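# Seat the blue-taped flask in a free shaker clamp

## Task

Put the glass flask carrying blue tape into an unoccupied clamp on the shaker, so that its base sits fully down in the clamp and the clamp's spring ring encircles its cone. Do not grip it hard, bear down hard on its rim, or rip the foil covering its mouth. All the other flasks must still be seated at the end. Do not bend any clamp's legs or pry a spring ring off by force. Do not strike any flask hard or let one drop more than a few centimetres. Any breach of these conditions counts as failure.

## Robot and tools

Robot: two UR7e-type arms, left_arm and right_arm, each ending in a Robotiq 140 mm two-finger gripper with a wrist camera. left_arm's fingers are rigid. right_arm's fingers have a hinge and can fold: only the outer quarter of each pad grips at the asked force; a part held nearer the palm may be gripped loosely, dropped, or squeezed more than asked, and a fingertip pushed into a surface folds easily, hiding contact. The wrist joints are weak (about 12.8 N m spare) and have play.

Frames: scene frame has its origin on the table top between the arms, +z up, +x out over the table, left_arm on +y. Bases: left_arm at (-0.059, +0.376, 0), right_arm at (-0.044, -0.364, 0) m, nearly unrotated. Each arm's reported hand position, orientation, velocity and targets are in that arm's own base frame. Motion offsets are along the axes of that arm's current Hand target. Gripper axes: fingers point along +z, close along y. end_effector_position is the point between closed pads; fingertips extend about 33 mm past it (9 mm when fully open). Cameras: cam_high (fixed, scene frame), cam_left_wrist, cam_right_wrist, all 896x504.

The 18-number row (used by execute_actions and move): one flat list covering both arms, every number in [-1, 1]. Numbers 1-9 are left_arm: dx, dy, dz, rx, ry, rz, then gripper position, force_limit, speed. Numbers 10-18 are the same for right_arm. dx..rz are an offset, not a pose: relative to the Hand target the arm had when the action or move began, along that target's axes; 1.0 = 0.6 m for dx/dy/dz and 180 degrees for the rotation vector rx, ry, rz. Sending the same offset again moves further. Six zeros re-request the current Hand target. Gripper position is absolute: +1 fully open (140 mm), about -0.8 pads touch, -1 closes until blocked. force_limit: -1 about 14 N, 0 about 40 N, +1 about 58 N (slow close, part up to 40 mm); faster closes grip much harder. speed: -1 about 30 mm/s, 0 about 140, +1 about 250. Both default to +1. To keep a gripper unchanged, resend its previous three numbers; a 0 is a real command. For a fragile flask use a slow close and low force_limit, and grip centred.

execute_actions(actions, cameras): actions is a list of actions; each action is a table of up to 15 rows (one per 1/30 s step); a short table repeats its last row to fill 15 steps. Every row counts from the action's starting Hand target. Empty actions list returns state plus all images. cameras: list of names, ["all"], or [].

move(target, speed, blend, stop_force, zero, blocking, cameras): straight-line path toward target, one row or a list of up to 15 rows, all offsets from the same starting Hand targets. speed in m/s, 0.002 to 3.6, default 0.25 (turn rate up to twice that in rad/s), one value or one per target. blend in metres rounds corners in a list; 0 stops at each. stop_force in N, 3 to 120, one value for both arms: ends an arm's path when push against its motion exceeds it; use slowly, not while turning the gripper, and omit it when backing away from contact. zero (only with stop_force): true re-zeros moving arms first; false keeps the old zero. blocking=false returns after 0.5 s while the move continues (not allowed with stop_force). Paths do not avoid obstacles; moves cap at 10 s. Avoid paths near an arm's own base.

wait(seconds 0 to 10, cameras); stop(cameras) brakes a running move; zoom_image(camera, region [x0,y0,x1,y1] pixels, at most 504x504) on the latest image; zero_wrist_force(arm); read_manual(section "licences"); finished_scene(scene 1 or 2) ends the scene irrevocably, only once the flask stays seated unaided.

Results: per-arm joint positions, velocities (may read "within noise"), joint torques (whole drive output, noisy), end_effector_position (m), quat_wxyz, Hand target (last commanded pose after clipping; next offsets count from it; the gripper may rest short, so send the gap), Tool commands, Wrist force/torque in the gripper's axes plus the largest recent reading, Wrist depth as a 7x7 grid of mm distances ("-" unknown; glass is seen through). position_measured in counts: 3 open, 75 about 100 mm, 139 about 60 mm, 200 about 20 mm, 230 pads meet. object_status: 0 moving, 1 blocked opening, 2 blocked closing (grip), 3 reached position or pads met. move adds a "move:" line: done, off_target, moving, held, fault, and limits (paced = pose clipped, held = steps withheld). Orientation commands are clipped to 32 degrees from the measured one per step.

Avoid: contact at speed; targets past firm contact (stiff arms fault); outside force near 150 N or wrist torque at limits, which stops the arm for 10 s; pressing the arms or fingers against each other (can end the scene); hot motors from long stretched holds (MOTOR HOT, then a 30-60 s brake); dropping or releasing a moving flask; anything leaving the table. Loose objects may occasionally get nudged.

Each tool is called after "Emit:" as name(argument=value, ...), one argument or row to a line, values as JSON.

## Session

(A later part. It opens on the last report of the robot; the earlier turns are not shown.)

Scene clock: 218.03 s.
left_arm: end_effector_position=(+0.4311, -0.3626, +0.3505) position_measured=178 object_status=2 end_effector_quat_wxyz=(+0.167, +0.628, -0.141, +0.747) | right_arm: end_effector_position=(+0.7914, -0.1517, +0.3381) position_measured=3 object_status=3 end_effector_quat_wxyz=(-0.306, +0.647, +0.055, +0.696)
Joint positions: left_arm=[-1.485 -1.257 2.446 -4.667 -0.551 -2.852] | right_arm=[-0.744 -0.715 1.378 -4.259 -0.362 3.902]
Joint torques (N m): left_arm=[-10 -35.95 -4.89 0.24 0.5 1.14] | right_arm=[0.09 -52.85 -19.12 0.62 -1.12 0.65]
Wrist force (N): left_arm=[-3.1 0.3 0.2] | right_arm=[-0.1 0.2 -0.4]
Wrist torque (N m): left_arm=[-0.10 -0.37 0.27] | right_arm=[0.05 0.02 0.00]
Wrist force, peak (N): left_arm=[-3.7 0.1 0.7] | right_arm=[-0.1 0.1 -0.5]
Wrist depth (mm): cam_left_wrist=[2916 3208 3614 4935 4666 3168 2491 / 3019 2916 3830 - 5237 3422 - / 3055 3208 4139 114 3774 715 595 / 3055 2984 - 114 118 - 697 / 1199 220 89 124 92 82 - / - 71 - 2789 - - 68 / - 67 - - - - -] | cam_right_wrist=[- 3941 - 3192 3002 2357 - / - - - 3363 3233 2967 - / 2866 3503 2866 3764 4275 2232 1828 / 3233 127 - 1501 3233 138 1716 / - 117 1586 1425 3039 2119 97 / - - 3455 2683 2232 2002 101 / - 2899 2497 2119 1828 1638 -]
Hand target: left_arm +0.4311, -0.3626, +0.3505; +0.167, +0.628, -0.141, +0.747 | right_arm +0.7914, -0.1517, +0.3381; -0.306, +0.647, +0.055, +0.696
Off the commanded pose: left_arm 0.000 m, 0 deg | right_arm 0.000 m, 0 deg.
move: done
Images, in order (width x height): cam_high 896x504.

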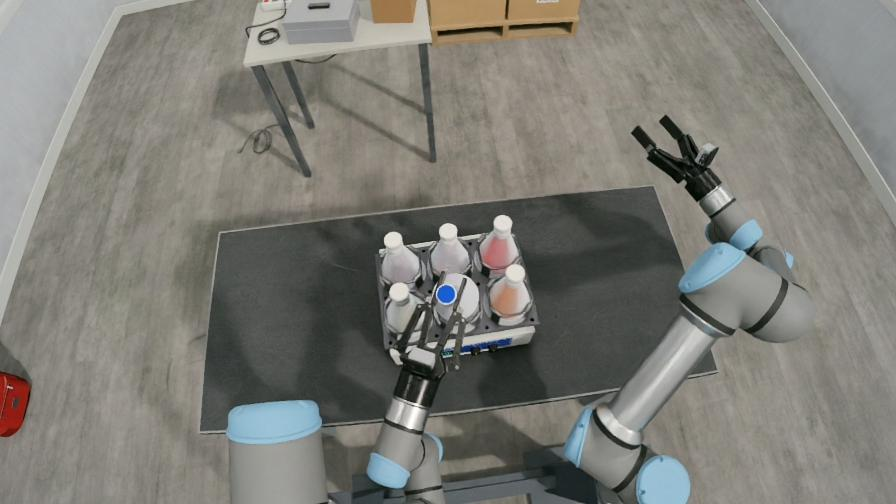

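Emit:
move(
  target=[-0.0005,0.0053,0.0025,0,0,0,-0.97,-0.05,-1,0,0,0,0,0,0,1,1,1],
  speed=0.04,
)

Emit:
move(
  target=[-0.041,0,-0.0073,0,0,0,-0.97,-0.05,-1,0,0,0,0,0,0,1,1,1],
  speed=0.015,
  stop_force=5,
  cameras=["cam_high"],
)

Emit:
zoom_image(
  camera="cam_high",
  region=[420, 250, 500, 340],
)

Scene clock: 223.17 s.
left_arm: end_effector_position=(+0.4312, -0.3662, +0.3504) position_measured=178 object_status=2 end_effector_quat_wxyz=(+0.167, +0.628, -0.141, +0.747) | right_arm: end_effector_position=(+0.7914, -0.1517, +0.3381) position_measured=3 object_status=3 end_effector_quat_wxyz=(-0.306, +0.647, +0.055, +0.696)
Joint positions: left_arm=[-1.486 -1.252 2.437 -4.663 -0.55 -2.852] | right_arm=[-0.744 -0.715 1.378 -4.259 -0.362 3.902]
Joint torques (N m): left_arm=[-8.2 -18.31 -7.28 0.4 0.37 0.74] | right_arm=[0.24 -52.6 -19.01 0.59 -1.19 0.66]
Wrist force (N): left_arm=[-2.8 0.3 0.6] | right_arm=[0.1 0.2 -0.3]
Wrist torque (N m): left_arm=[-0.08 -0.40 0.26] | right_arm=[0.04 -0.02 0.00]
Wrist force, peak (N): left_arm=[-3.2 0.5 0.3] | right_arm=[0.1 0.2 -0.4]
Wrist depth (mm): cam_left_wrist=[2984 3168 - 4502 5579 - 2467 / 2820 3290 - 4207 4424 - - / 3092 3248 - 114 4424 692 585 / 3019 3422 - 113 115 - 2312 / 1177 220 89 124 92 82 2566 / - 71 - 2592 - - 68 / - 67 - 231 - - -] | cam_right_wrist=[- - 3764 3408 2683 - - / 2712 - - 3603 3275 - 2174 / 2802 2655 6005 3655 3318 2293 1814 / - 125 - 4003 3152 135 1670 / - 117 1648 1417 2933 144 97 / - 3363 3503 2802 2002 2018 101 / - 4850 2573 2156 1801 1648 -]
Hand target: left_arm +0.4312, -0.3661, +0.3504; +0.167, +0.628, -0.141, +0.747 | right_arm +0.7914, -0.1517, +0.3381; -0.306, +0.647, +0.055, +0.696
Off the commanded pose: left_arm 0.000 m, 0 deg | right_arm 0.000 m, 0 deg.
move: done

Scene clock: 225.83 s.
left_arm: end_effector_position=(+0.4311, -0.3661, +0.3254) position_measured=178 object_status=2 end_effector_quat_wxyz=(+0.167, +0.628, -0.141, +0.747) | right_arm: end_effector_position=(+0.7914, -0.1517, +0.3381) position_measured=3 object_status=3 end_effector_quat_wxyz=(-0.306, +0.647, +0.055, +0.696)
Joint positions: left_arm=[-1.486 -1.166 2.444 -4.756 -0.55 -2.852] | right_arm=[-0.744 -0.715 1.378 -4.259 -0.362 3.902]
Joint torques (N m): left_arm=[-7.18 -36.82 -10.83 1.48 0.77 -0.02] | right_arm=[0.43 -52.27 -19.35 0.64 -1.08 0.65]
Wrist force (N): left_arm=[0.9 1.9 2.2] | right_arm=[-0.1 0.3 -0.2]
Wrist torque (N m): left_arm=[-0.11 -0.27 0.16] | right_arm=[0.07 0.02 0.00]
Wrist force, peak (N): left_arm=[1.2 2.0 2.5] | right_arm=[0.1 0.4 -0.2]
Wrist depth (mm): cam_left_wrist=[3055 - 3422 - - 3208 2491 / 3019 - 3515 - 4935 3208 2592 / 2916 3019 - 114 122 674 566 / 3092 1492 2950 113 119 231 2212 / 124 122 89 124 92 82 - / - 71 - 392 - - 68 / - 67 - - - - -] | cam_right_wrist=[3002 4003 3821 3503 2379 - 2252 / 2866 - 3363 3408 3152 - 2425 / 2967 - 4670 3709 3275 2522 1801 / - 125 4203 1501 3455 135 1739 / - 117 3941 1449 2967 2084 97 / - - 5147 2802 2293 2002 102 / - 2741 2232 2084 1801 1659 -]
Hand target: left_arm +0.4311, -0.3661, +0.3254; +0.167, +0.628, -0.141, +0.747 | right_arm +0.7914, -0.1517, +0.3381; -0.306, +0.647, +0.055, +0.696
Off the commanded pose: left_arm 0.000 m, 0 deg | right_arm 0.000 m, 0 deg.
move: done
Images, in order (width x height): cam_high 896x504.

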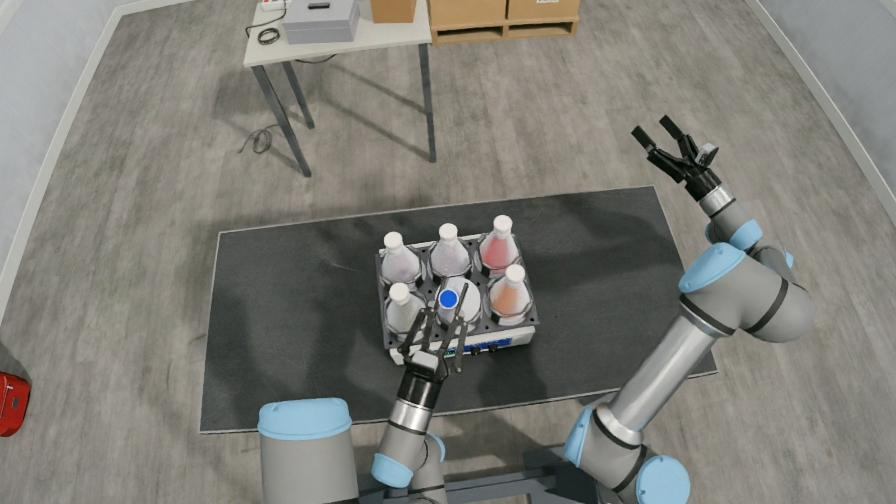

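Scaled by 5.600 from the camera's 896x504 image, which has a finer 1280x720 frame.

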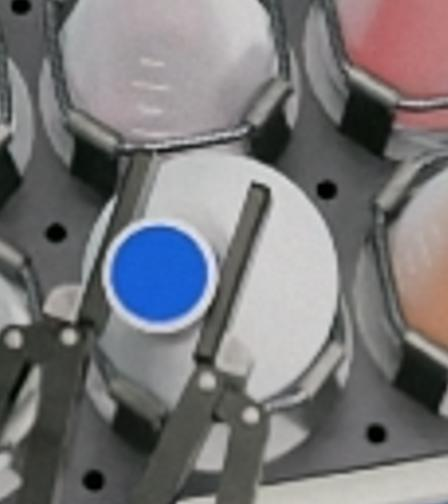

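Emit:
move(
  target=[-0.0205,-0.001,-0.0036,0,0,0,-0.97,-0.05,-1,0,0,0,0,0,0,1,1,1],
  speed=0.015,
  stop_force=6,
  cameras=["cam_high","cam_left_wrist"],
)

Emit:
zoom_image(
  camera="cam_high",
  region=[420, 250, 500, 340],
)

Emit:
zoom_image(
  camera="cam_left_wrist",
  region=[380, 330, 640, 504],
)

Scene clock: 232.60 s.
left_arm: end_effector_position=(+0.4313, -0.3657, +0.3175) position_measured=178 object_status=2 end_effector_quat_wxyz=(+0.167, +0.628, -0.140, +0.747) | right_arm: end_effector_position=(+0.7914, -0.1517, +0.3381) position_measured=3 object_status=3 end_effector_quat_wxyz=(-0.306, +0.647, +0.055, +0.696)
Joint positions: left_arm=[-1.485 -1.138 2.445 -4.785 -0.551 -2.852] | right_arm=[-0.744 -0.715 1.378 -4.259 -0.362 3.902]
Joint torques (N m): left_arm=[-6.86 -38.17 -13.51 -1.04 0.96 1.08] | right_arm=[0.28 -52.73 -19.53 0.58 -1.2 0.69]
Wrist force (N): left_arm=[0.2 0.8 1.5] | right_arm=[0.2 0.1 0.0]
Wrist torque (N m): left_arm=[-0.19 -0.24 0.19] | right_arm=[0.01 -0.04 0.00]
Wrist force, peak (N): left_arm=[7.7 1.1 0.9] | right_arm=[0.0 0.4 -0.3]
Wrist depth (mm): cam_left_wrist=[2851 - - - - - 2421 / 2950 3422 3168 - - - - / 2421 2541 - 114 4207 653 590 / 2916 1395 - 114 117 223 2619 / 112 121 89 124 92 82 2516 / - 71 - 388 - - 68 / - 67 - - - - -] | cam_right_wrist=[- - - 4203 - 2573 2522 / 3152 2899 - 3655 2967 - - / 2967 3709 - 3002 2933 2573 1814 / - 126 - 1528 3503 135 1681 / - 117 1841 1484 3076 144 97 / - - 3275 2866 2067 1940 101 / - 2771 2449 2119 1814 1638 -]
Hand target: left_arm +0.4313, -0.3657, +0.3175; +0.167, +0.628, -0.140, +0.747 (not the last commanded pose) | right_arm +0.7914, -0.1517, +0.3381; -0.306, +0.647, +0.055, +0.696
Off the commanded pose: left_arm 0.005 m, 0 deg | right_arm 0.000 m, 0 deg.
move: contact (left_arm)
camera_calibration:
cam_left_wrist: T_world_to_cam=[[-0.415951, -0.908977, -0.0272963, -0.132114], [-0.134853, 0.0913379, -0.986647, 0.411631], [0.899333, -0.406716, -0.160571, -0.339213], [0, 0, 0, 1]] pos_world=[0.305622, -0.29565, 0.348061]
Images, in order (width x height): cam_high 896x504, cam_left_wrist 896x504.

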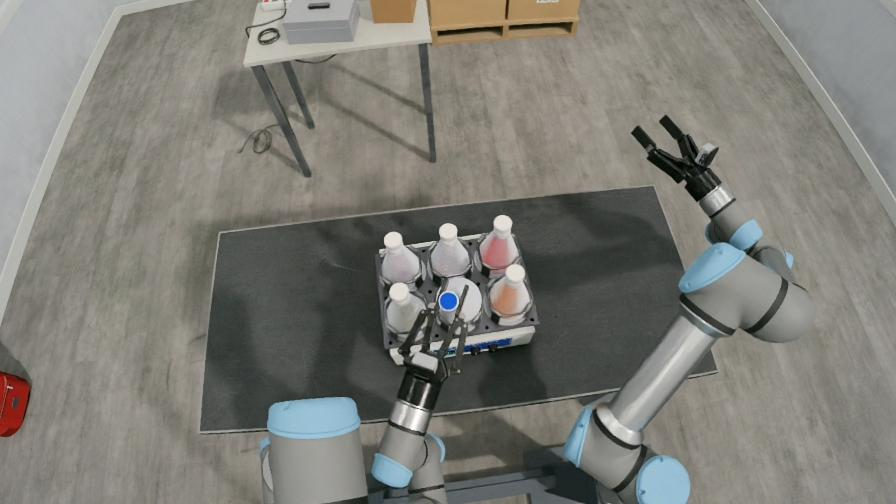

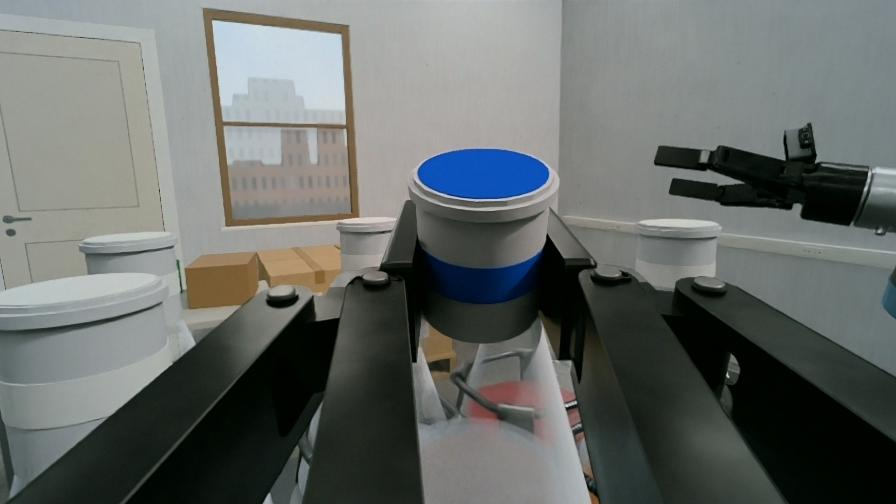

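Scaled by 5.600 from the camera's 896x504 image, which has a finer 1280x720 frame.

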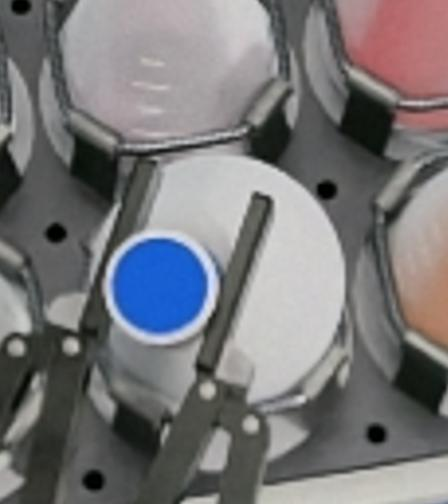

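Scaled by 1.938 from the camera's 896x504 image, which has a finer 1280x720 frame.

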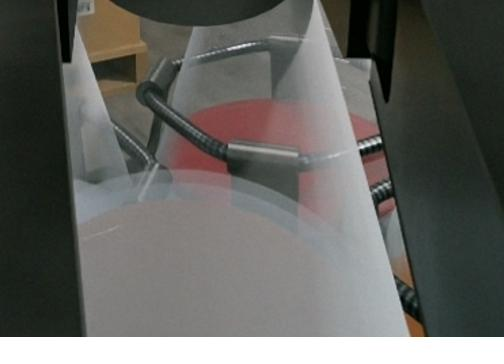

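Emit:
move(
  target=[-0.0287,-0.0017,0.0802,0,-0.111,0,-0.97,-0.05,-1,0,0,0,0,0,0,1,1,1],
  speed=0.03,
  stop_force=14,
  cameras=["cam_high","cam_left_wrist"],
)

Emit:
zoom_image(
  camera="cam_high",
  region=[420, 250, 500, 340],
)

Emit:
zoom_image(
  camera="cam_left_wrist",
  region=[380, 330, 640, 504],
)

Scene clock: 239.57 s.
left_arm: end_effector_position=(+0.4389, -0.3691, +0.3161) position_measured=178 object_status=2 end_effector_quat_wxyz=(+0.163, +0.649, -0.145, +0.729) | right_arm: end_effector_position=(+0.7914, -0.1517, +0.3381) position_measured=3 object_status=3 end_effector_quat_wxyz=(-0.306, +0.647, +0.055, +0.696)
Joint positions: left_arm=[-1.465 -1.191 2.459 -4.629 -0.556 -2.954] | right_arm=[-0.744 -0.715 1.378 -4.259 -0.362 3.902]
Joint torques (N m): left_arm=[-11.78 -3.77 -11.82 4.67 0.3 -0.66] | right_arm=[0.14 -52.44 -19.42 0.65 -1.17 0.75]
Wrist force (N): left_arm=[21.7 -2.2 -2.5] | right_arm=[0.2 -0.1 0.0]
Wrist torque (N m): left_arm=[-0.01 -0.80 0.41] | right_arm=[-0.01 -0.03 0.00]
Wrist force, peak (N): left_arm=[29.6 -2.0 -3.7] | right_arm=[0.3 0.4 -0.1]
Wrist depth (mm): cam_left_wrist=[2789 - 3564 4666 - 2789 - / 3019 - 4073 - - 3614 - / 2984 3377 - 113 121 757 565 / 203 1450 2541 114 114 212 2103 / 109 120 89 124 92 81 80 / - 71 - 330 - - 68 / - 67 - 229 - - -] | cam_right_wrist=[3039 - - 3233 2933 - - / 2547 - - 3655 3363 3039 - / 2449 - - 3603 3192 2473 1789 / - 125 3408 1557 3002 135 1681 / - 117 1648 1433 2967 145 97 / - - 3552 2771 2252 2050 102 / - 2933 2600 2156 1841 1538 -]
Hand target: left_arm +0.4389, -0.3691, +0.3161; +0.163, +0.649, -0.145, +0.729 (not the last commanded pose) | right_arm +0.7914, -0.1517, +0.3381; -0.306, +0.647, +0.055, +0.696
Off the commanded pose: left_arm 0.043 m, 17 deg | right_arm 0.000 m, 0 deg.
move: contact (left_arm)
camera_calibration:
cam_left_wrist: T_world_to_cam=[[-0.417314, -0.908341, -0.0276727, -0.131124], [-0.186398, 0.11536, -0.975678, 0.439607], [0.889441, -0.402006, -0.217454, -0.323621], [0, 0, 0, 1]] pos_world=[0.315063, -0.299916, 0.354914]
Images, in order (width x height): cam_high 896x504, cam_left_wrist 896x504.

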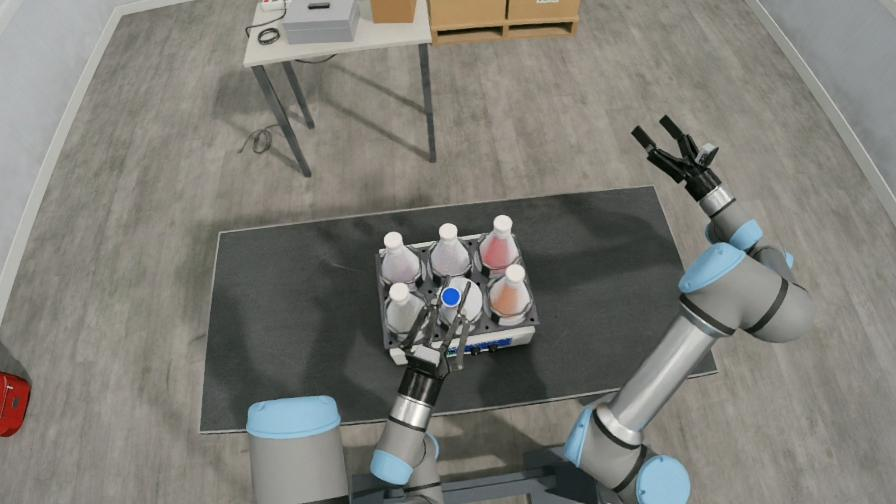

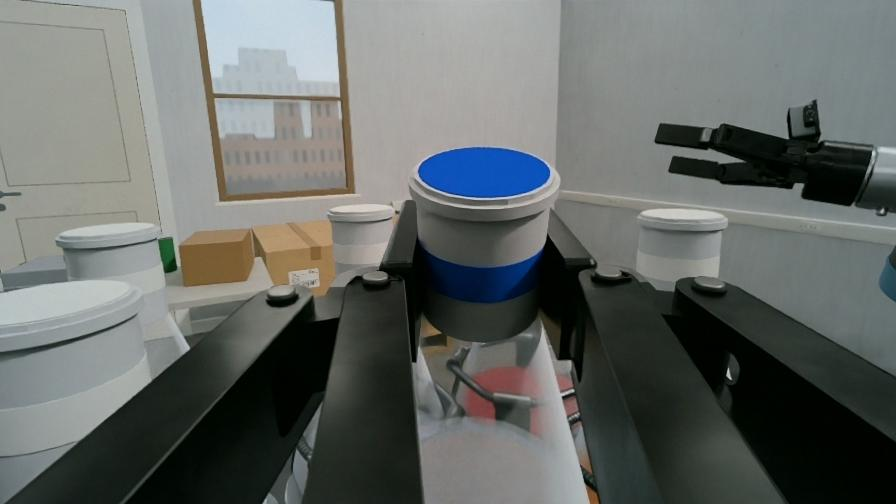

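Scaled by 5.600 from the camera's 896x504 image, which has a finer 1280x720 frame.

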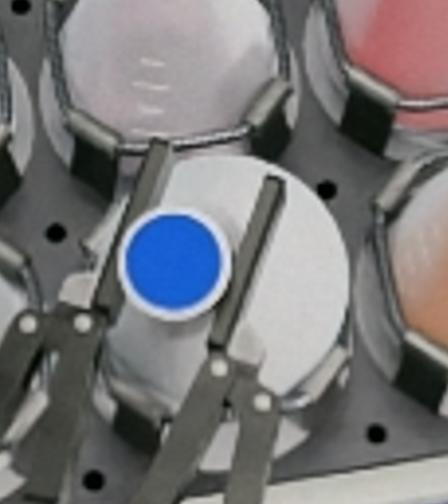

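Scaled by 1.938 from the camera's 896x504 image, which has a finer 1280x720 frame.

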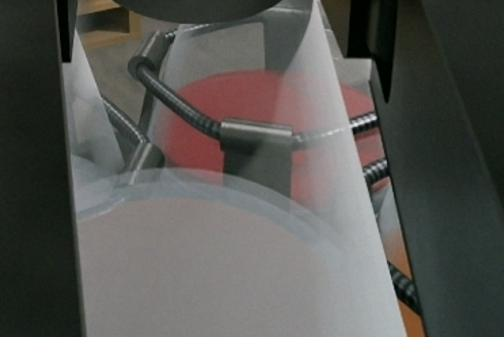

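Emit:
move(
  target=[-0.0185,-0.0023,0.0542,0,-0.081,0,-0.97,-0.05,-1,0,0,0,0,0,0,1,1,1],
  speed=0.015,
  stop_force=14,
  cameras=["cam_high","cam_left_wrist"],
)

Emit:
zoom_image(
  camera="cam_high",
  region=[420, 250, 500, 340],
)

Emit:
zoom_image(
  camera="cam_left_wrist",
  region=[380, 330, 640, 504],
)

Scene clock: 247.50 s.
left_arm: end_effector_position=(+0.4417, -0.3703, +0.3154) position_measured=178 object_status=2 end_effector_quat_wxyz=(+0.161, +0.658, -0.147, +0.721) | right_arm: end_effector_position=(+0.7914, -0.1517, +0.3381) position_measured=3 object_status=3 end_effector_quat_wxyz=(-0.306, +0.647, +0.055, +0.696)
Joint positions: left_arm=[-1.457 -1.214 2.463 -4.565 -0.56 -2.993] | right_arm=[-0.744 -0.715 1.378 -4.259 -0.362 3.902]
Joint torques (N m): left_arm=[-11.54 0.28 -10.84 6.86 1.14 -0.76] | right_arm=[0.58 -52.41 -19.93 0.61 -1.2 0.8]
Wrist force (N): left_arm=[29.5 -3.7 -10.9] | right_arm=[0.2 0.4 -0.3]
Wrist torque (N m): left_arm=[-0.08 -1.03 0.41] | right_arm=[0.07 -0.03 0.00]
Wrist force, peak (N): left_arm=[33.8 -2.8 -14.6] | right_arm=[0.2 0.4 -0.3]
Wrist depth (mm): cam_left_wrist=[2730 3055 3948 3948 4502 3168 - / 2759 3333 - 4424 4139 - 2566 / 2984 3515 - 112 - 755 563 / 200 1442 2541 113 113 209 2444 / 107 - 89 121 92 81 2516 / - 71 - 352 - - 68 / - 67 - - - - -] | cam_right_wrist=[- - - 3192 2712 2473 - / - - - 3275 3192 - 2314 / 2627 - 4504 3503 3655 2547 1841 / - 125 4425 1617 2050 135 1739 / - 117 1659 1458 3002 144 97 / - - 3455 2771 2232 2050 102 / - 2933 2573 2067 1789 1617 -]
Hand target: left_arm +0.4417, -0.3703, +0.3154; +0.161, +0.658, -0.147, +0.721 (not the last commanded pose) | right_arm +0.7914, -0.1517, +0.3381; -0.306, +0.647, +0.055, +0.696
Off the commanded pose: left_arm 0.031 m, 13 deg | right_arm 0.000 m, 0 deg.
move: contact (left_arm)
camera_calibration:
cam_left_wrist: T_world_to_cam=[[-0.417846, -0.908091, -0.0278415, -0.130699], [-0.206737, 0.124879, -0.970394, 0.450476], [0.884683, -0.399719, -0.239916, -0.316729], [0, 0, 0, 1]] pos_world=[0.318723, -0.301544, 0.357512]
Images, in order (width x height): cam_high 896x504, cam_left_wrist 896x504.

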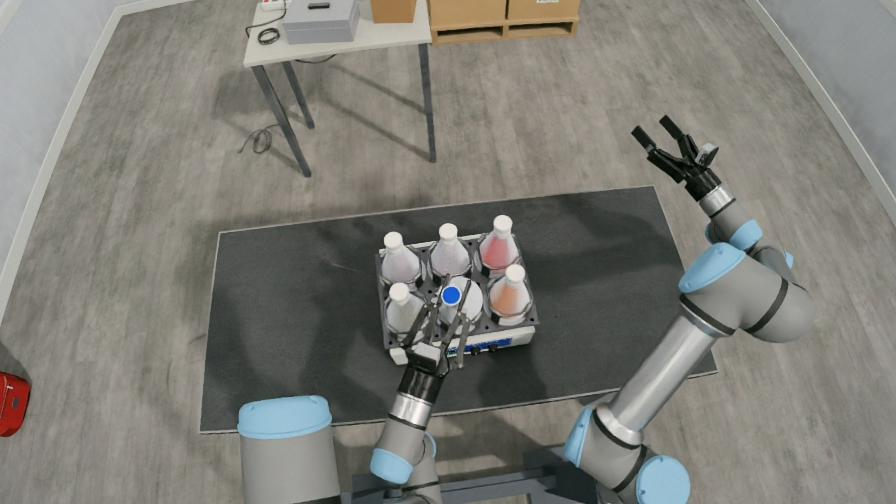

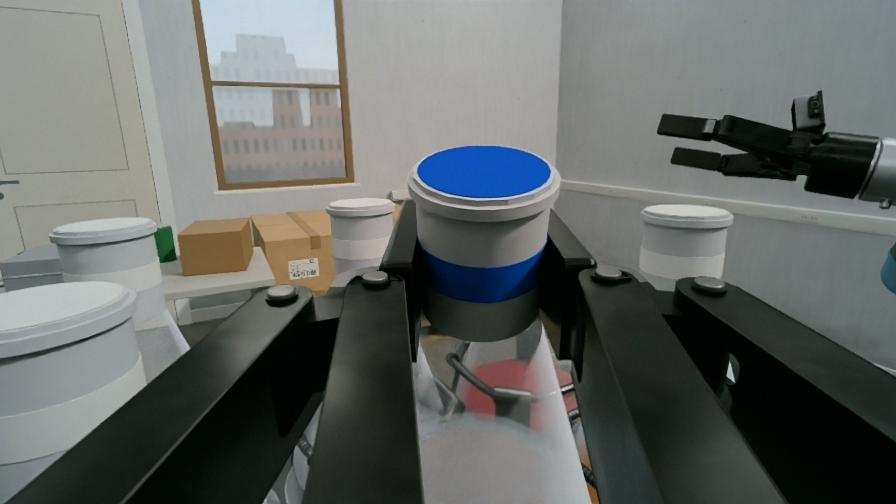

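Scaled by 5.600 from the camera's 896x504 image, which has a finer 1280x720 frame.

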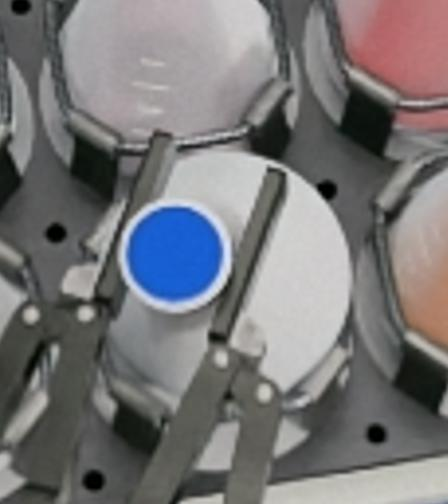

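Scaled by 1.938 from the camera's 896x504 image, which has a finer 1280x720 frame.

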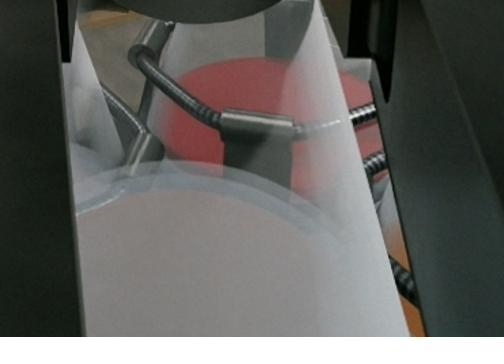

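Emit:
move(
  target=[0.0063,0.0012,-0.0288,0,0.0244,0,-0.97,-0.05,-1,0,0,0,0,0,0,1,1,1],
  speed=0.02,
  cameras=["cam_high","cam_left_wrist"],
)

Emit:
zoom_image(
  camera="cam_high",
  region=[430, 270, 490, 330],
)

Scene clock: 259.63 s.
left_arm: end_effector_position=(+0.4255, -0.3636, +0.3175) position_measured=178 object_status=2 end_effector_quat_wxyz=(+0.167, +0.629, -0.141, +0.746) end_effector_velocity=(+0.000, -0.002, -0.001) end_effector_angular_velocity=(+0.001, +0.002, -0.002) | right_arm: end_effector_position=(+0.7914, -0.1517, +0.3381) position_measured=3 object_status=3 end_effector_quat_wxyz=(-0.306, +0.647, +0.055, +0.696)
Joint positions: left_arm=[-1.509 -1.149 2.46 -4.793 -0.527 -2.844] | right_arm=[-0.744 -0.715 1.378 -4.259 -0.362 3.902]
Joint velocities: left_arm=[-0.001 0 -0.001 0.005 0 -0.004] | right_arm=[within noise]
Joint torques (N m): left_arm=[11.32 -34.32 -12.98 1.23 -0.75 -0.67] | right_arm=[-0.21 -52.18 -19.89 0.64 -1.08 0.9]
Wrist force (N): left_arm=[-1.0 1.4 1.3] | right_arm=[0.0 0.3 -0.1]
Wrist torque (N m): left_arm=[-0.27 -0.35 -0.18] | right_arm=[0.07 0.00 0.00]
Wrist force, peak (N): left_arm=[30.5 -3.7 -11.1] | right_arm=[0.3 0.3 -0.1]
Wrist depth (mm): cam_left_wrist=[2950 3092 - - 4349 3468 - / 3248 3377 - - - 3422 2467 / 3019 3377 - 114 116 667 573 / 2984 1426 - 107 112 226 2646 / - 122 89 123 92 81 71 / - 71 - 326 - - 68 / - 67 - 228 - - -] | cam_right_wrist=[- 3552 - 3275 - 2272 - / 2802 - 4134 3655 3363 - - / 2627 - - 3552 3363 2655 1789 / - 125 3941 1606 2193 135 1704 / - 117 3821 1466 3002 145 97 / - - 3192 2741 2293 2002 102 / - 2899 2402 2084 1776 1638 -]
Hand target: left_arm +0.4255, -0.3635, +0.3176; +0.167, +0.629, -0.141, +0.746 | right_arm +0.7914, -0.1517, +0.3381; -0.306, +0.647, +0.055, +0.696
Off the commanded pose: left_arm 0.000 m, 0 deg | right_arm 0.000 m, 0 deg.
move: done
camera_calibration:
cam_left_wrist: T_world_to_cam=[[-0.416087, -0.908913, -0.0273537, -0.13248], [-0.138831, 0.0932261, -0.985918, 0.412777], [0.898664, -0.40643, -0.164976, -0.331325], [0, 0, 0, 1]] pos_world=[0.299933, -0.293555, 0.34868]
Images, in order (width x height): cam_high 896x504, cam_left_wrist 896x504.

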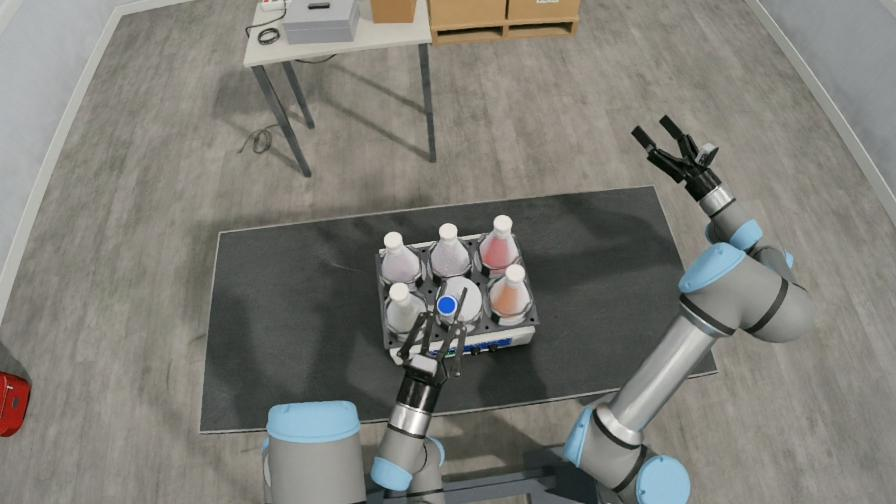

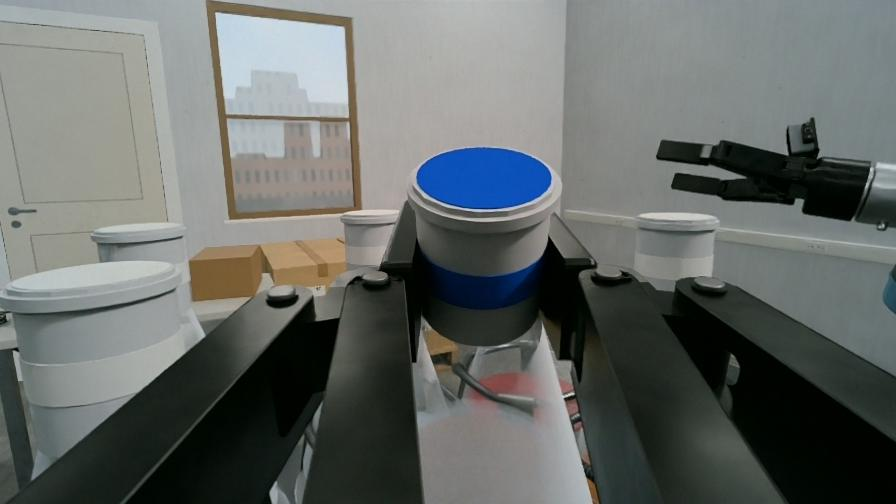

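Scaled by 8.400 from the camera's 896x504 image, which has a finer 1280x720 frame.

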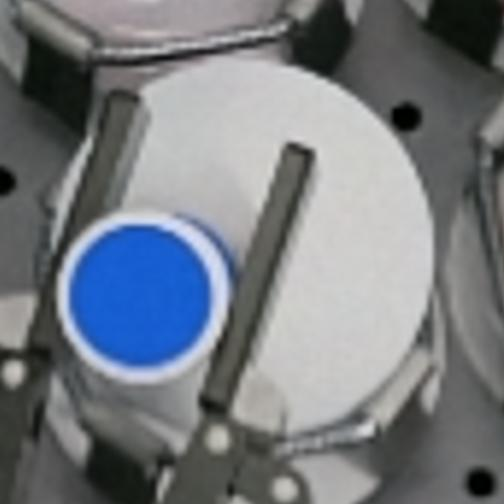

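Emit:
move(
  target=[-0.002,0.0035,-0.008,0,0,0,-0.97,-0.05,-1,0,0,0,0,0,0,1,1,1],
  speed=0.01,
  stop_force=6,
  cameras=["cam_high","cam_left_wrist"],
)

Emit:
zoom_image(
  camera="cam_high",
  region=[430, 270, 490, 330],
)

Emit:
zoom_image(
  camera="cam_left_wrist",
  region=[380, 330, 640, 504],
)

Scene clock: 269.07 s.
left_arm: end_effector_position=(+0.4205, -0.3634, +0.3156) position_measured=178 object_status=2 end_effector_quat_wxyz=(+0.167, +0.629, -0.141, +0.746) | right_arm: end_effector_position=(+0.7914, -0.1517, +0.3381) position_measured=3 object_status=3 end_effector_quat_wxyz=(-0.306, +0.647, +0.055, +0.696)
Joint positions: left_arm=[-1.53 -1.145 2.465 -4.814 -0.508 -2.83] | right_arm=[-0.744 -0.715 1.378 -4.259 -0.362 3.902]
Joint torques (N m): left_arm=[10.78 -24.68 -13.23 1.31 -3.08 -0.78] | right_arm=[0.9 -52.61 -19.83 0.6 -1.15 0.9]
Wrist force (N): left_arm=[-0.4 -2.7 1.7] | right_arm=[0.0 0.0 -0.3]
Wrist torque (N m): left_arm=[-0.22 -0.40 0.25] | right_arm=[0.01 0.00 0.00]
Wrist force, peak (N): left_arm=[-3.4 1.3 1.9] | right_arm=[-0.1 0.4 0.2]
Wrist depth (mm): cam_left_wrist=[2950 3774 - - - - - / 2950 3248 - 5579 3888 2730 - / 2950 3208 3888 114 - 658 586 / 2950 1475 2984 107 114 229 2883 / - 127 89 122 92 81 - / - 71 - 398 - - 68 / - 67 - 226 - - -] | cam_right_wrist=[- - 3552 3655 2933 2497 1911 / - - 5254 3408 3076 3408 - / 3002 - 5366 3655 3192 2547 1828 / - 126 3002 1433 2293 135 1716 / - 117 1841 1484 3114 135 97 / - 4068 3363 2802 2272 1986 102 / - 3039 2522 2067 1801 1627 -]
Hand target: left_arm +0.4205, -0.3634, +0.3156; +0.167, +0.629, -0.141, +0.746 | right_arm +0.7914, -0.1517, +0.3381; -0.306, +0.647, +0.055, +0.696
Off the commanded pose: left_arm 0.000 m, 0 deg | right_arm 0.000 m, 0 deg.
move: done
camera_calibration:
cam_left_wrist: T_world_to_cam=[[-0.416022, -0.908948, -0.0271828, -0.134568], [-0.138895, 0.0930567, -0.985925, 0.410186], [0.898684, -0.406391, -0.164962, -0.327193], [0, 0, 0, 1]] pos_world=[0.295033, -0.293455, 0.34678]
Images, in order (width x height): cam_high 896x504, cam_left_wrist 896x504.

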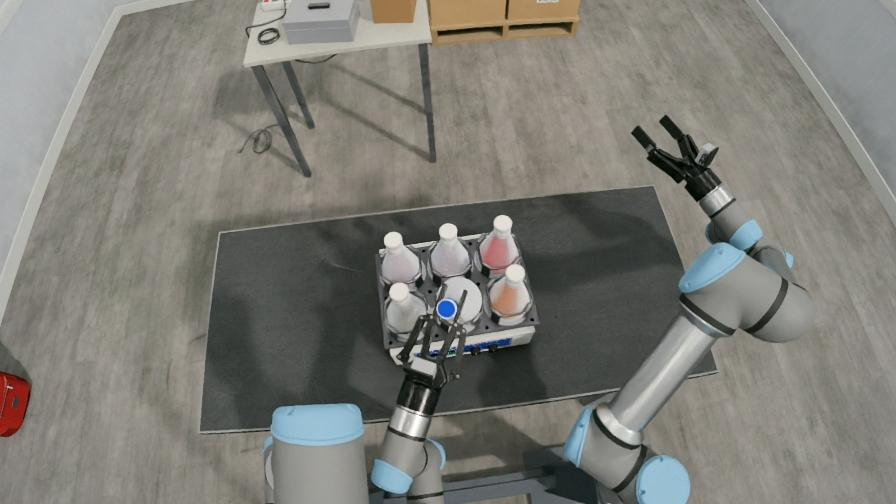

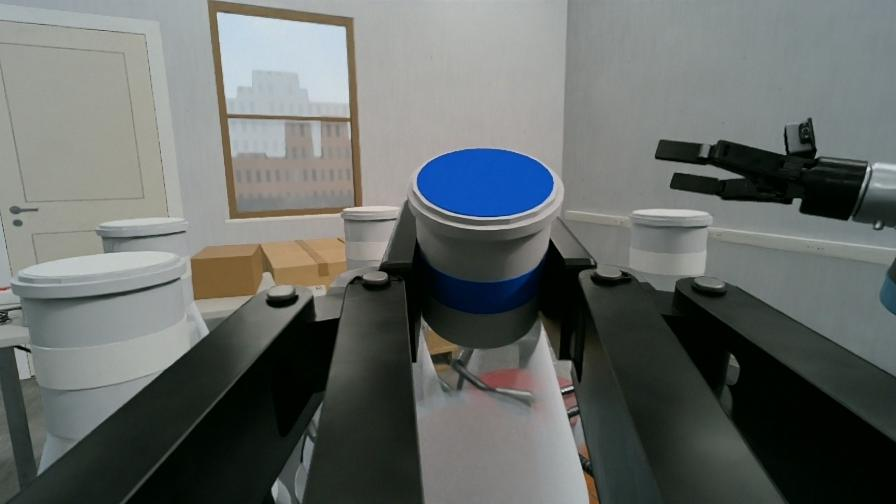

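Scaled by 8.400 from the camera's 896x504 image, which has a finer 1280x720 frame.

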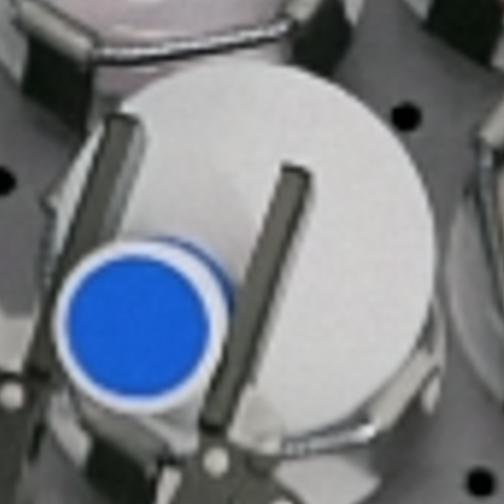

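Scaled by 1.938 from the camera's 896x504 image, which has a finer 1280x720 frame.

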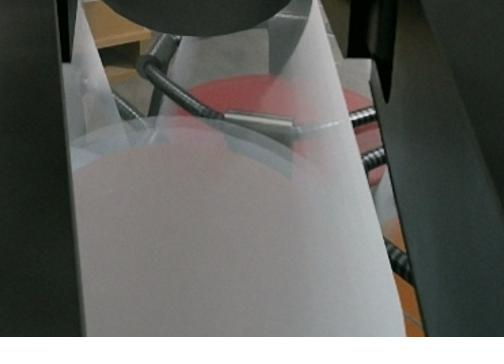

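Emit:
move(
  target=[
    [-0.0108,-0.0037,0.0462,0,-0.0556,0,-0.97,-0.05,-1,0,0,0,0,0,0,1,1,1],
    [-0.0287,-0.0068,0.0842,0,-0.111,0,-0.97,-0.05,-1,0,0,0,0,0,0,1,1,1],
  ],
  speed=0.02,
  blend=[0.01,0],
  stop_force=22,
  cameras=["cam_high","cam_left_wrist"],
)

Emit:
zoom_image(
  camera="cam_high",
  region=[430, 270, 490, 330],
)

Emit:
zoom_image(
  camera="cam_left_wrist",
  region=[380, 330, 640, 504],
)

Scene clock: 282.93 s.
left_arm: end_effector_position=(+0.4401, -0.3708, +0.3143) position_measured=178 object_status=2 end_effector_quat_wxyz=(+0.157, +0.676, -0.151, +0.704) | right_arm: end_effector_position=(+0.7914, -0.1517, +0.3381) position_measured=3 object_status=3 end_effector_quat_wxyz=(-0.306, +0.647, +0.055, +0.696)
Joint positions: left_arm=[-1.467 -1.277 2.487 -4.431 -0.545 -3.074] | right_arm=[-0.744 -0.715 1.378 -4.259 -0.362 3.902]
Joint torques (N m): left_arm=[-9.23 1.97 -10.24 6.6 -0.45 -0.81] | right_arm=[0.94 -51.55 -20.74 0.63 -1.14 0.97]
Wrist force (N): left_arm=[30.5 -2.6 -11.9] | right_arm=[0.1 0.1 0.0]
Wrist torque (N m): left_arm=[-0.16 -1.19 0.25] | right_arm=[0.02 -0.03 0.00]
Wrist force, peak (N): left_arm=[36.4 -1.5 -16.9] | right_arm=[0.1 0.4 -0.2]
Wrist depth (mm): cam_left_wrist=[2851 3468 - 3774 3468 - 2175 / 2950 3290 - 3333 4139 626 553 / 2984 3666 3719 113 113 231 579 / 199 1395 2566 110 112 211 - / 110 - 89 122 92 81 80 / - 71 - 351 - - 68 / - 67 - - - - -] | cam_right_wrist=[- - - 3655 3318 2547 - / - - 2866 3655 3408 3039 - / 2547 - 3603 3709 2899 2402 1776 / - 125 4758 1433 3192 138 1716 / - 117 3603 1441 3363 144 97 / - - 3408 2771 2293 2002 102 / - 2899 1789 2102 1801 1659 -]
Hand target: left_arm +0.4401, -0.3708, +0.3143; +0.157, +0.676, -0.151, +0.704 (not the last commanded pose) | right_arm +0.7914, -0.1517, +0.3381; -0.306, +0.647, +0.055, +0.696
Off the commanded pose: left_arm 0.033 m, 13 deg | right_arm 0.000 m, 0 deg.
move: contact (left_arm); path passed 0 of 2 targets
camera_calibration:
cam_left_wrist: T_world_to_cam=[[-0.419099, -0.907505, -0.0281343, -0.130953], [-0.251583, 0.145847, -0.956783, 0.472329], [0.872389, -0.393909, -0.289437, -0.292662], [0, 0, 0, 1]] pos_world=[0.319263, -0.30301, 0.363525]
Images, in order (width x height): cam_high 896x504, cam_left_wrist 896x504.

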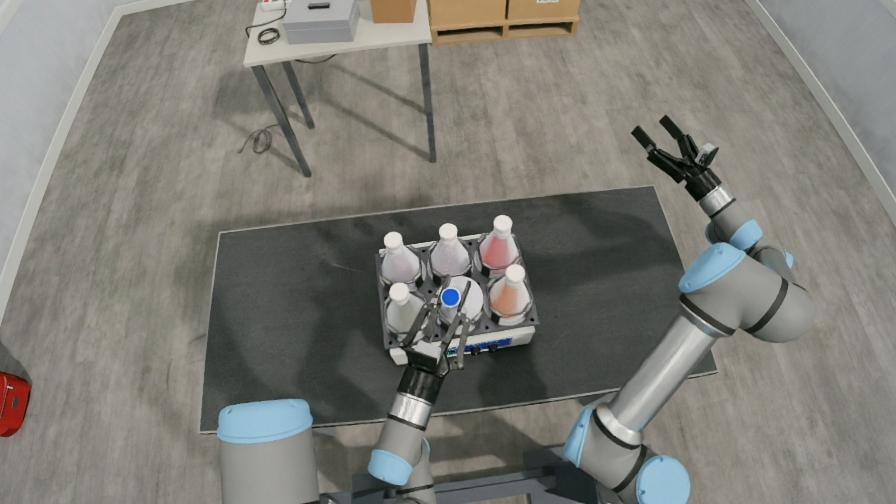

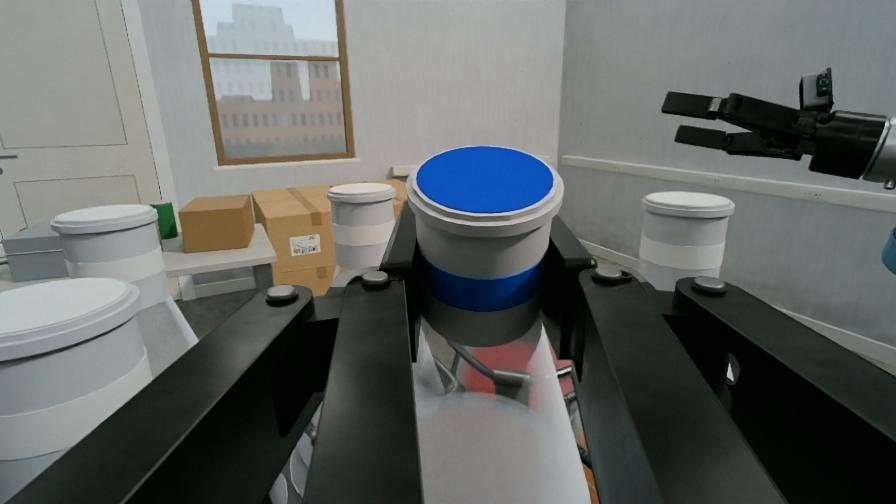

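Scaled by 8.400 from the camera's 896x504 image, which has a finer 1280x720 frame.

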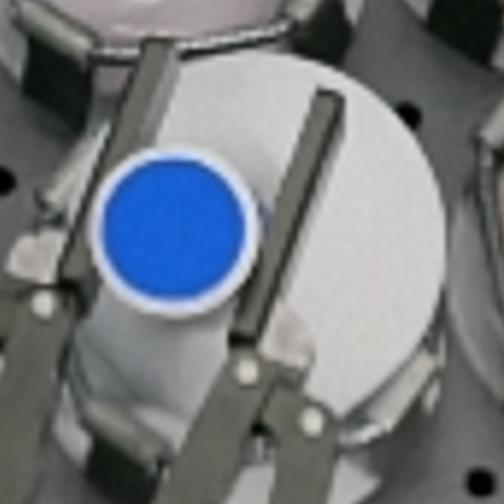

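Scaled by 1.938 from the camera's 896x504 image, which has a finer 1280x720 frame.

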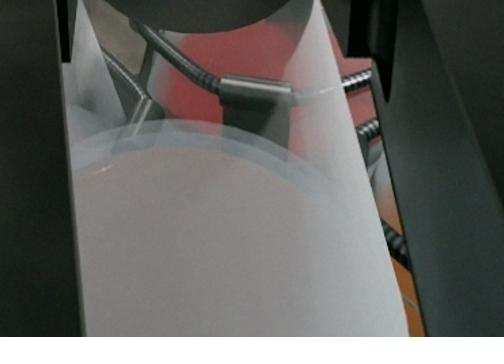

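Emit:
move(
  target=[
    [0.05,0,0.002,0,0,0,-0.97,-0.05,-1,0,0,0,0,0,0,1,1,1],
    [0.0492,-0.0055,0.0525,0,-0.1183,0,-0.97,-0.05,-1,0,0,0,0,0,0,1,1,1],
  ],
  speed=0.05,
  cameras=["cam_high","cam_left_wrist"],
)

Emit:
zoom_image(
  camera="cam_high",
  region=[430, 250, 490, 330],
)

Emit:
zoom_image(
  camera="cam_left_wrist",
  region=[380, 330, 640, 504],
)

Scene clock: 297.23 s.
left_arm: end_effector_position=(+0.4689, -0.3806, +0.3452) position_measured=178 object_status=2 end_effector_quat_wxyz=(+0.127, +0.794, -0.177, +0.567) | right_arm: end_effector_position=(+0.7914, -0.1517, +0.3381) position_measured=3 object_status=3 end_effector_quat_wxyz=(-0.306, +0.647, +0.055, +0.696)
Joint positions: left_arm=[-1.321 -1.743 2.347 -3.251 -0.752 -3.517] | right_arm=[-0.744 -0.715 1.378 -4.259 -0.362 3.902]
Joint torques (N m): left_arm=[-10.85 -3.41 -16.75 -3.74 2.46 0.98] | right_arm=[0.11 -51.38 -20.18 0.62 -1.09 1.05]
Wrist force (N): left_arm=[-2.4 -0.1 1.1] | right_arm=[0.0 0.2 -0.1]
Wrist torque (N m): left_arm=[-0.06 -0.19 0.30] | right_arm=[0.03 -0.01 0.00]
Wrist force, peak (N): left_arm=[30.8 -2.8 -12.2] | right_arm=[0.0 0.5 -0.1]
Wrist depth (mm): cam_left_wrist=[2759 1380 2516 2619 4207 2883 590 / 1151 1303 2619 2516 3614 2789 2070 / 2701 3168 1387 113 2516 2491 2541 / 198 2231 2086 110 119 194 674 / 197 - 89 123 92 81 552 / - 71 - 323 - - 68 / - 67 - - - - -] | cam_right_wrist=[- - 4585 3363 2293 2834 2379 / - 3503 3233 2933 2712 2425 - / 2600 3552 - 3152 3455 2212 1814 / - 126 - 1606 3192 135 1727 / - 117 1596 1475 2802 135 97 / - 3318 3152 2712 2252 1986 102 / - 3002 2547 2156 1828 1617 -]
Hand target: left_arm +0.4689, -0.3807, +0.3451; +0.127, +0.794, -0.178, +0.567 | right_arm +0.7914, -0.1517, +0.3381; -0.306, +0.647, +0.055, +0.696
Off the commanded pose: left_arm 0.000 m, 0 deg | right_arm 0.000 m, 0 deg.
move: done
camera_calibration:
cam_left_wrist: T_world_to_cam=[[-0.428628, -0.903032, -0.0284887, -0.120704], [-0.54814, 0.284985, -0.786337, 0.643798], [0.718206, -0.32143, -0.61714, -0.0996747], [0, 0, 0, 1]] pos_world=[0.372742, -0.324511, 0.441291]
Images, in order (width x height): cam_high 896x504, cam_left_wrist 896x504.

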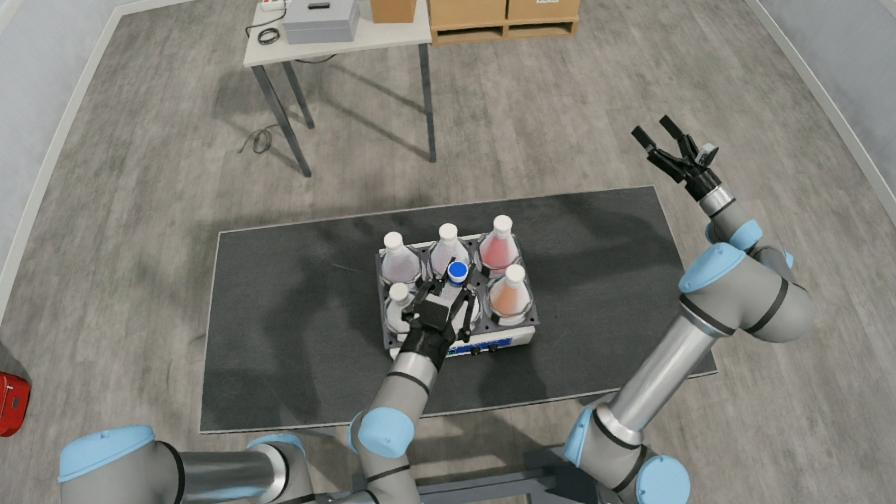

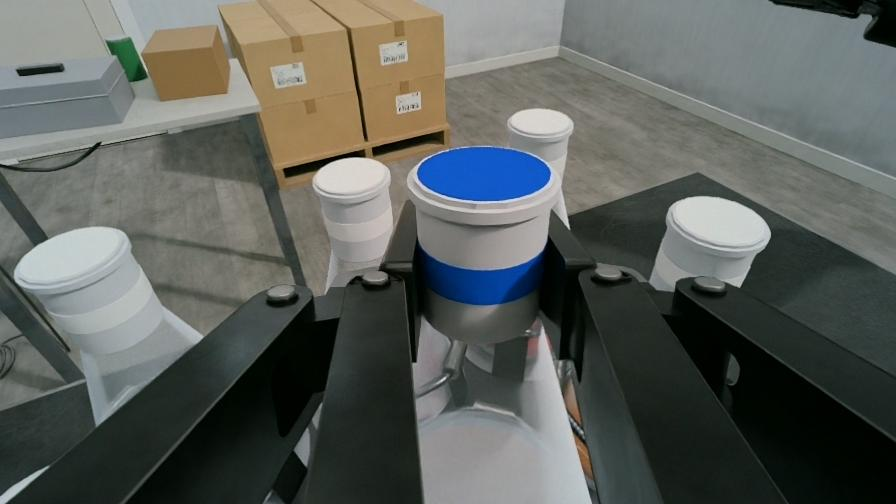

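Scaled by 6.300 from the camera's 896x504 image, which has a finer 1280x720 frame.

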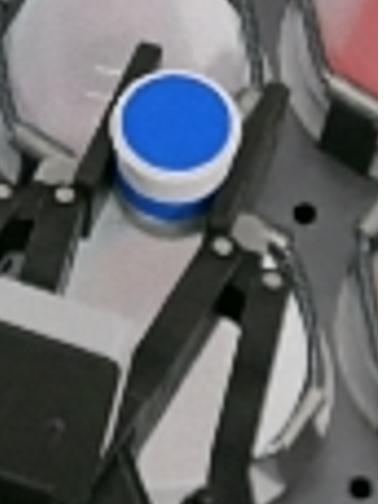

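Scaled by 1.938 from the camera's 896x504 image, which has a finer 1280x720 frame.

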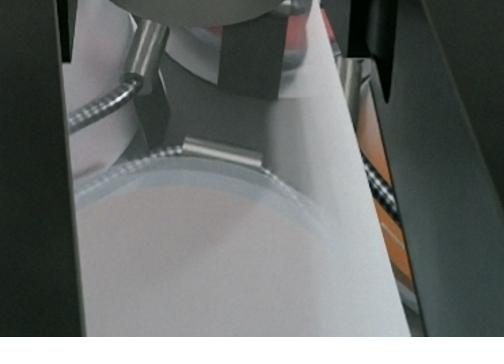

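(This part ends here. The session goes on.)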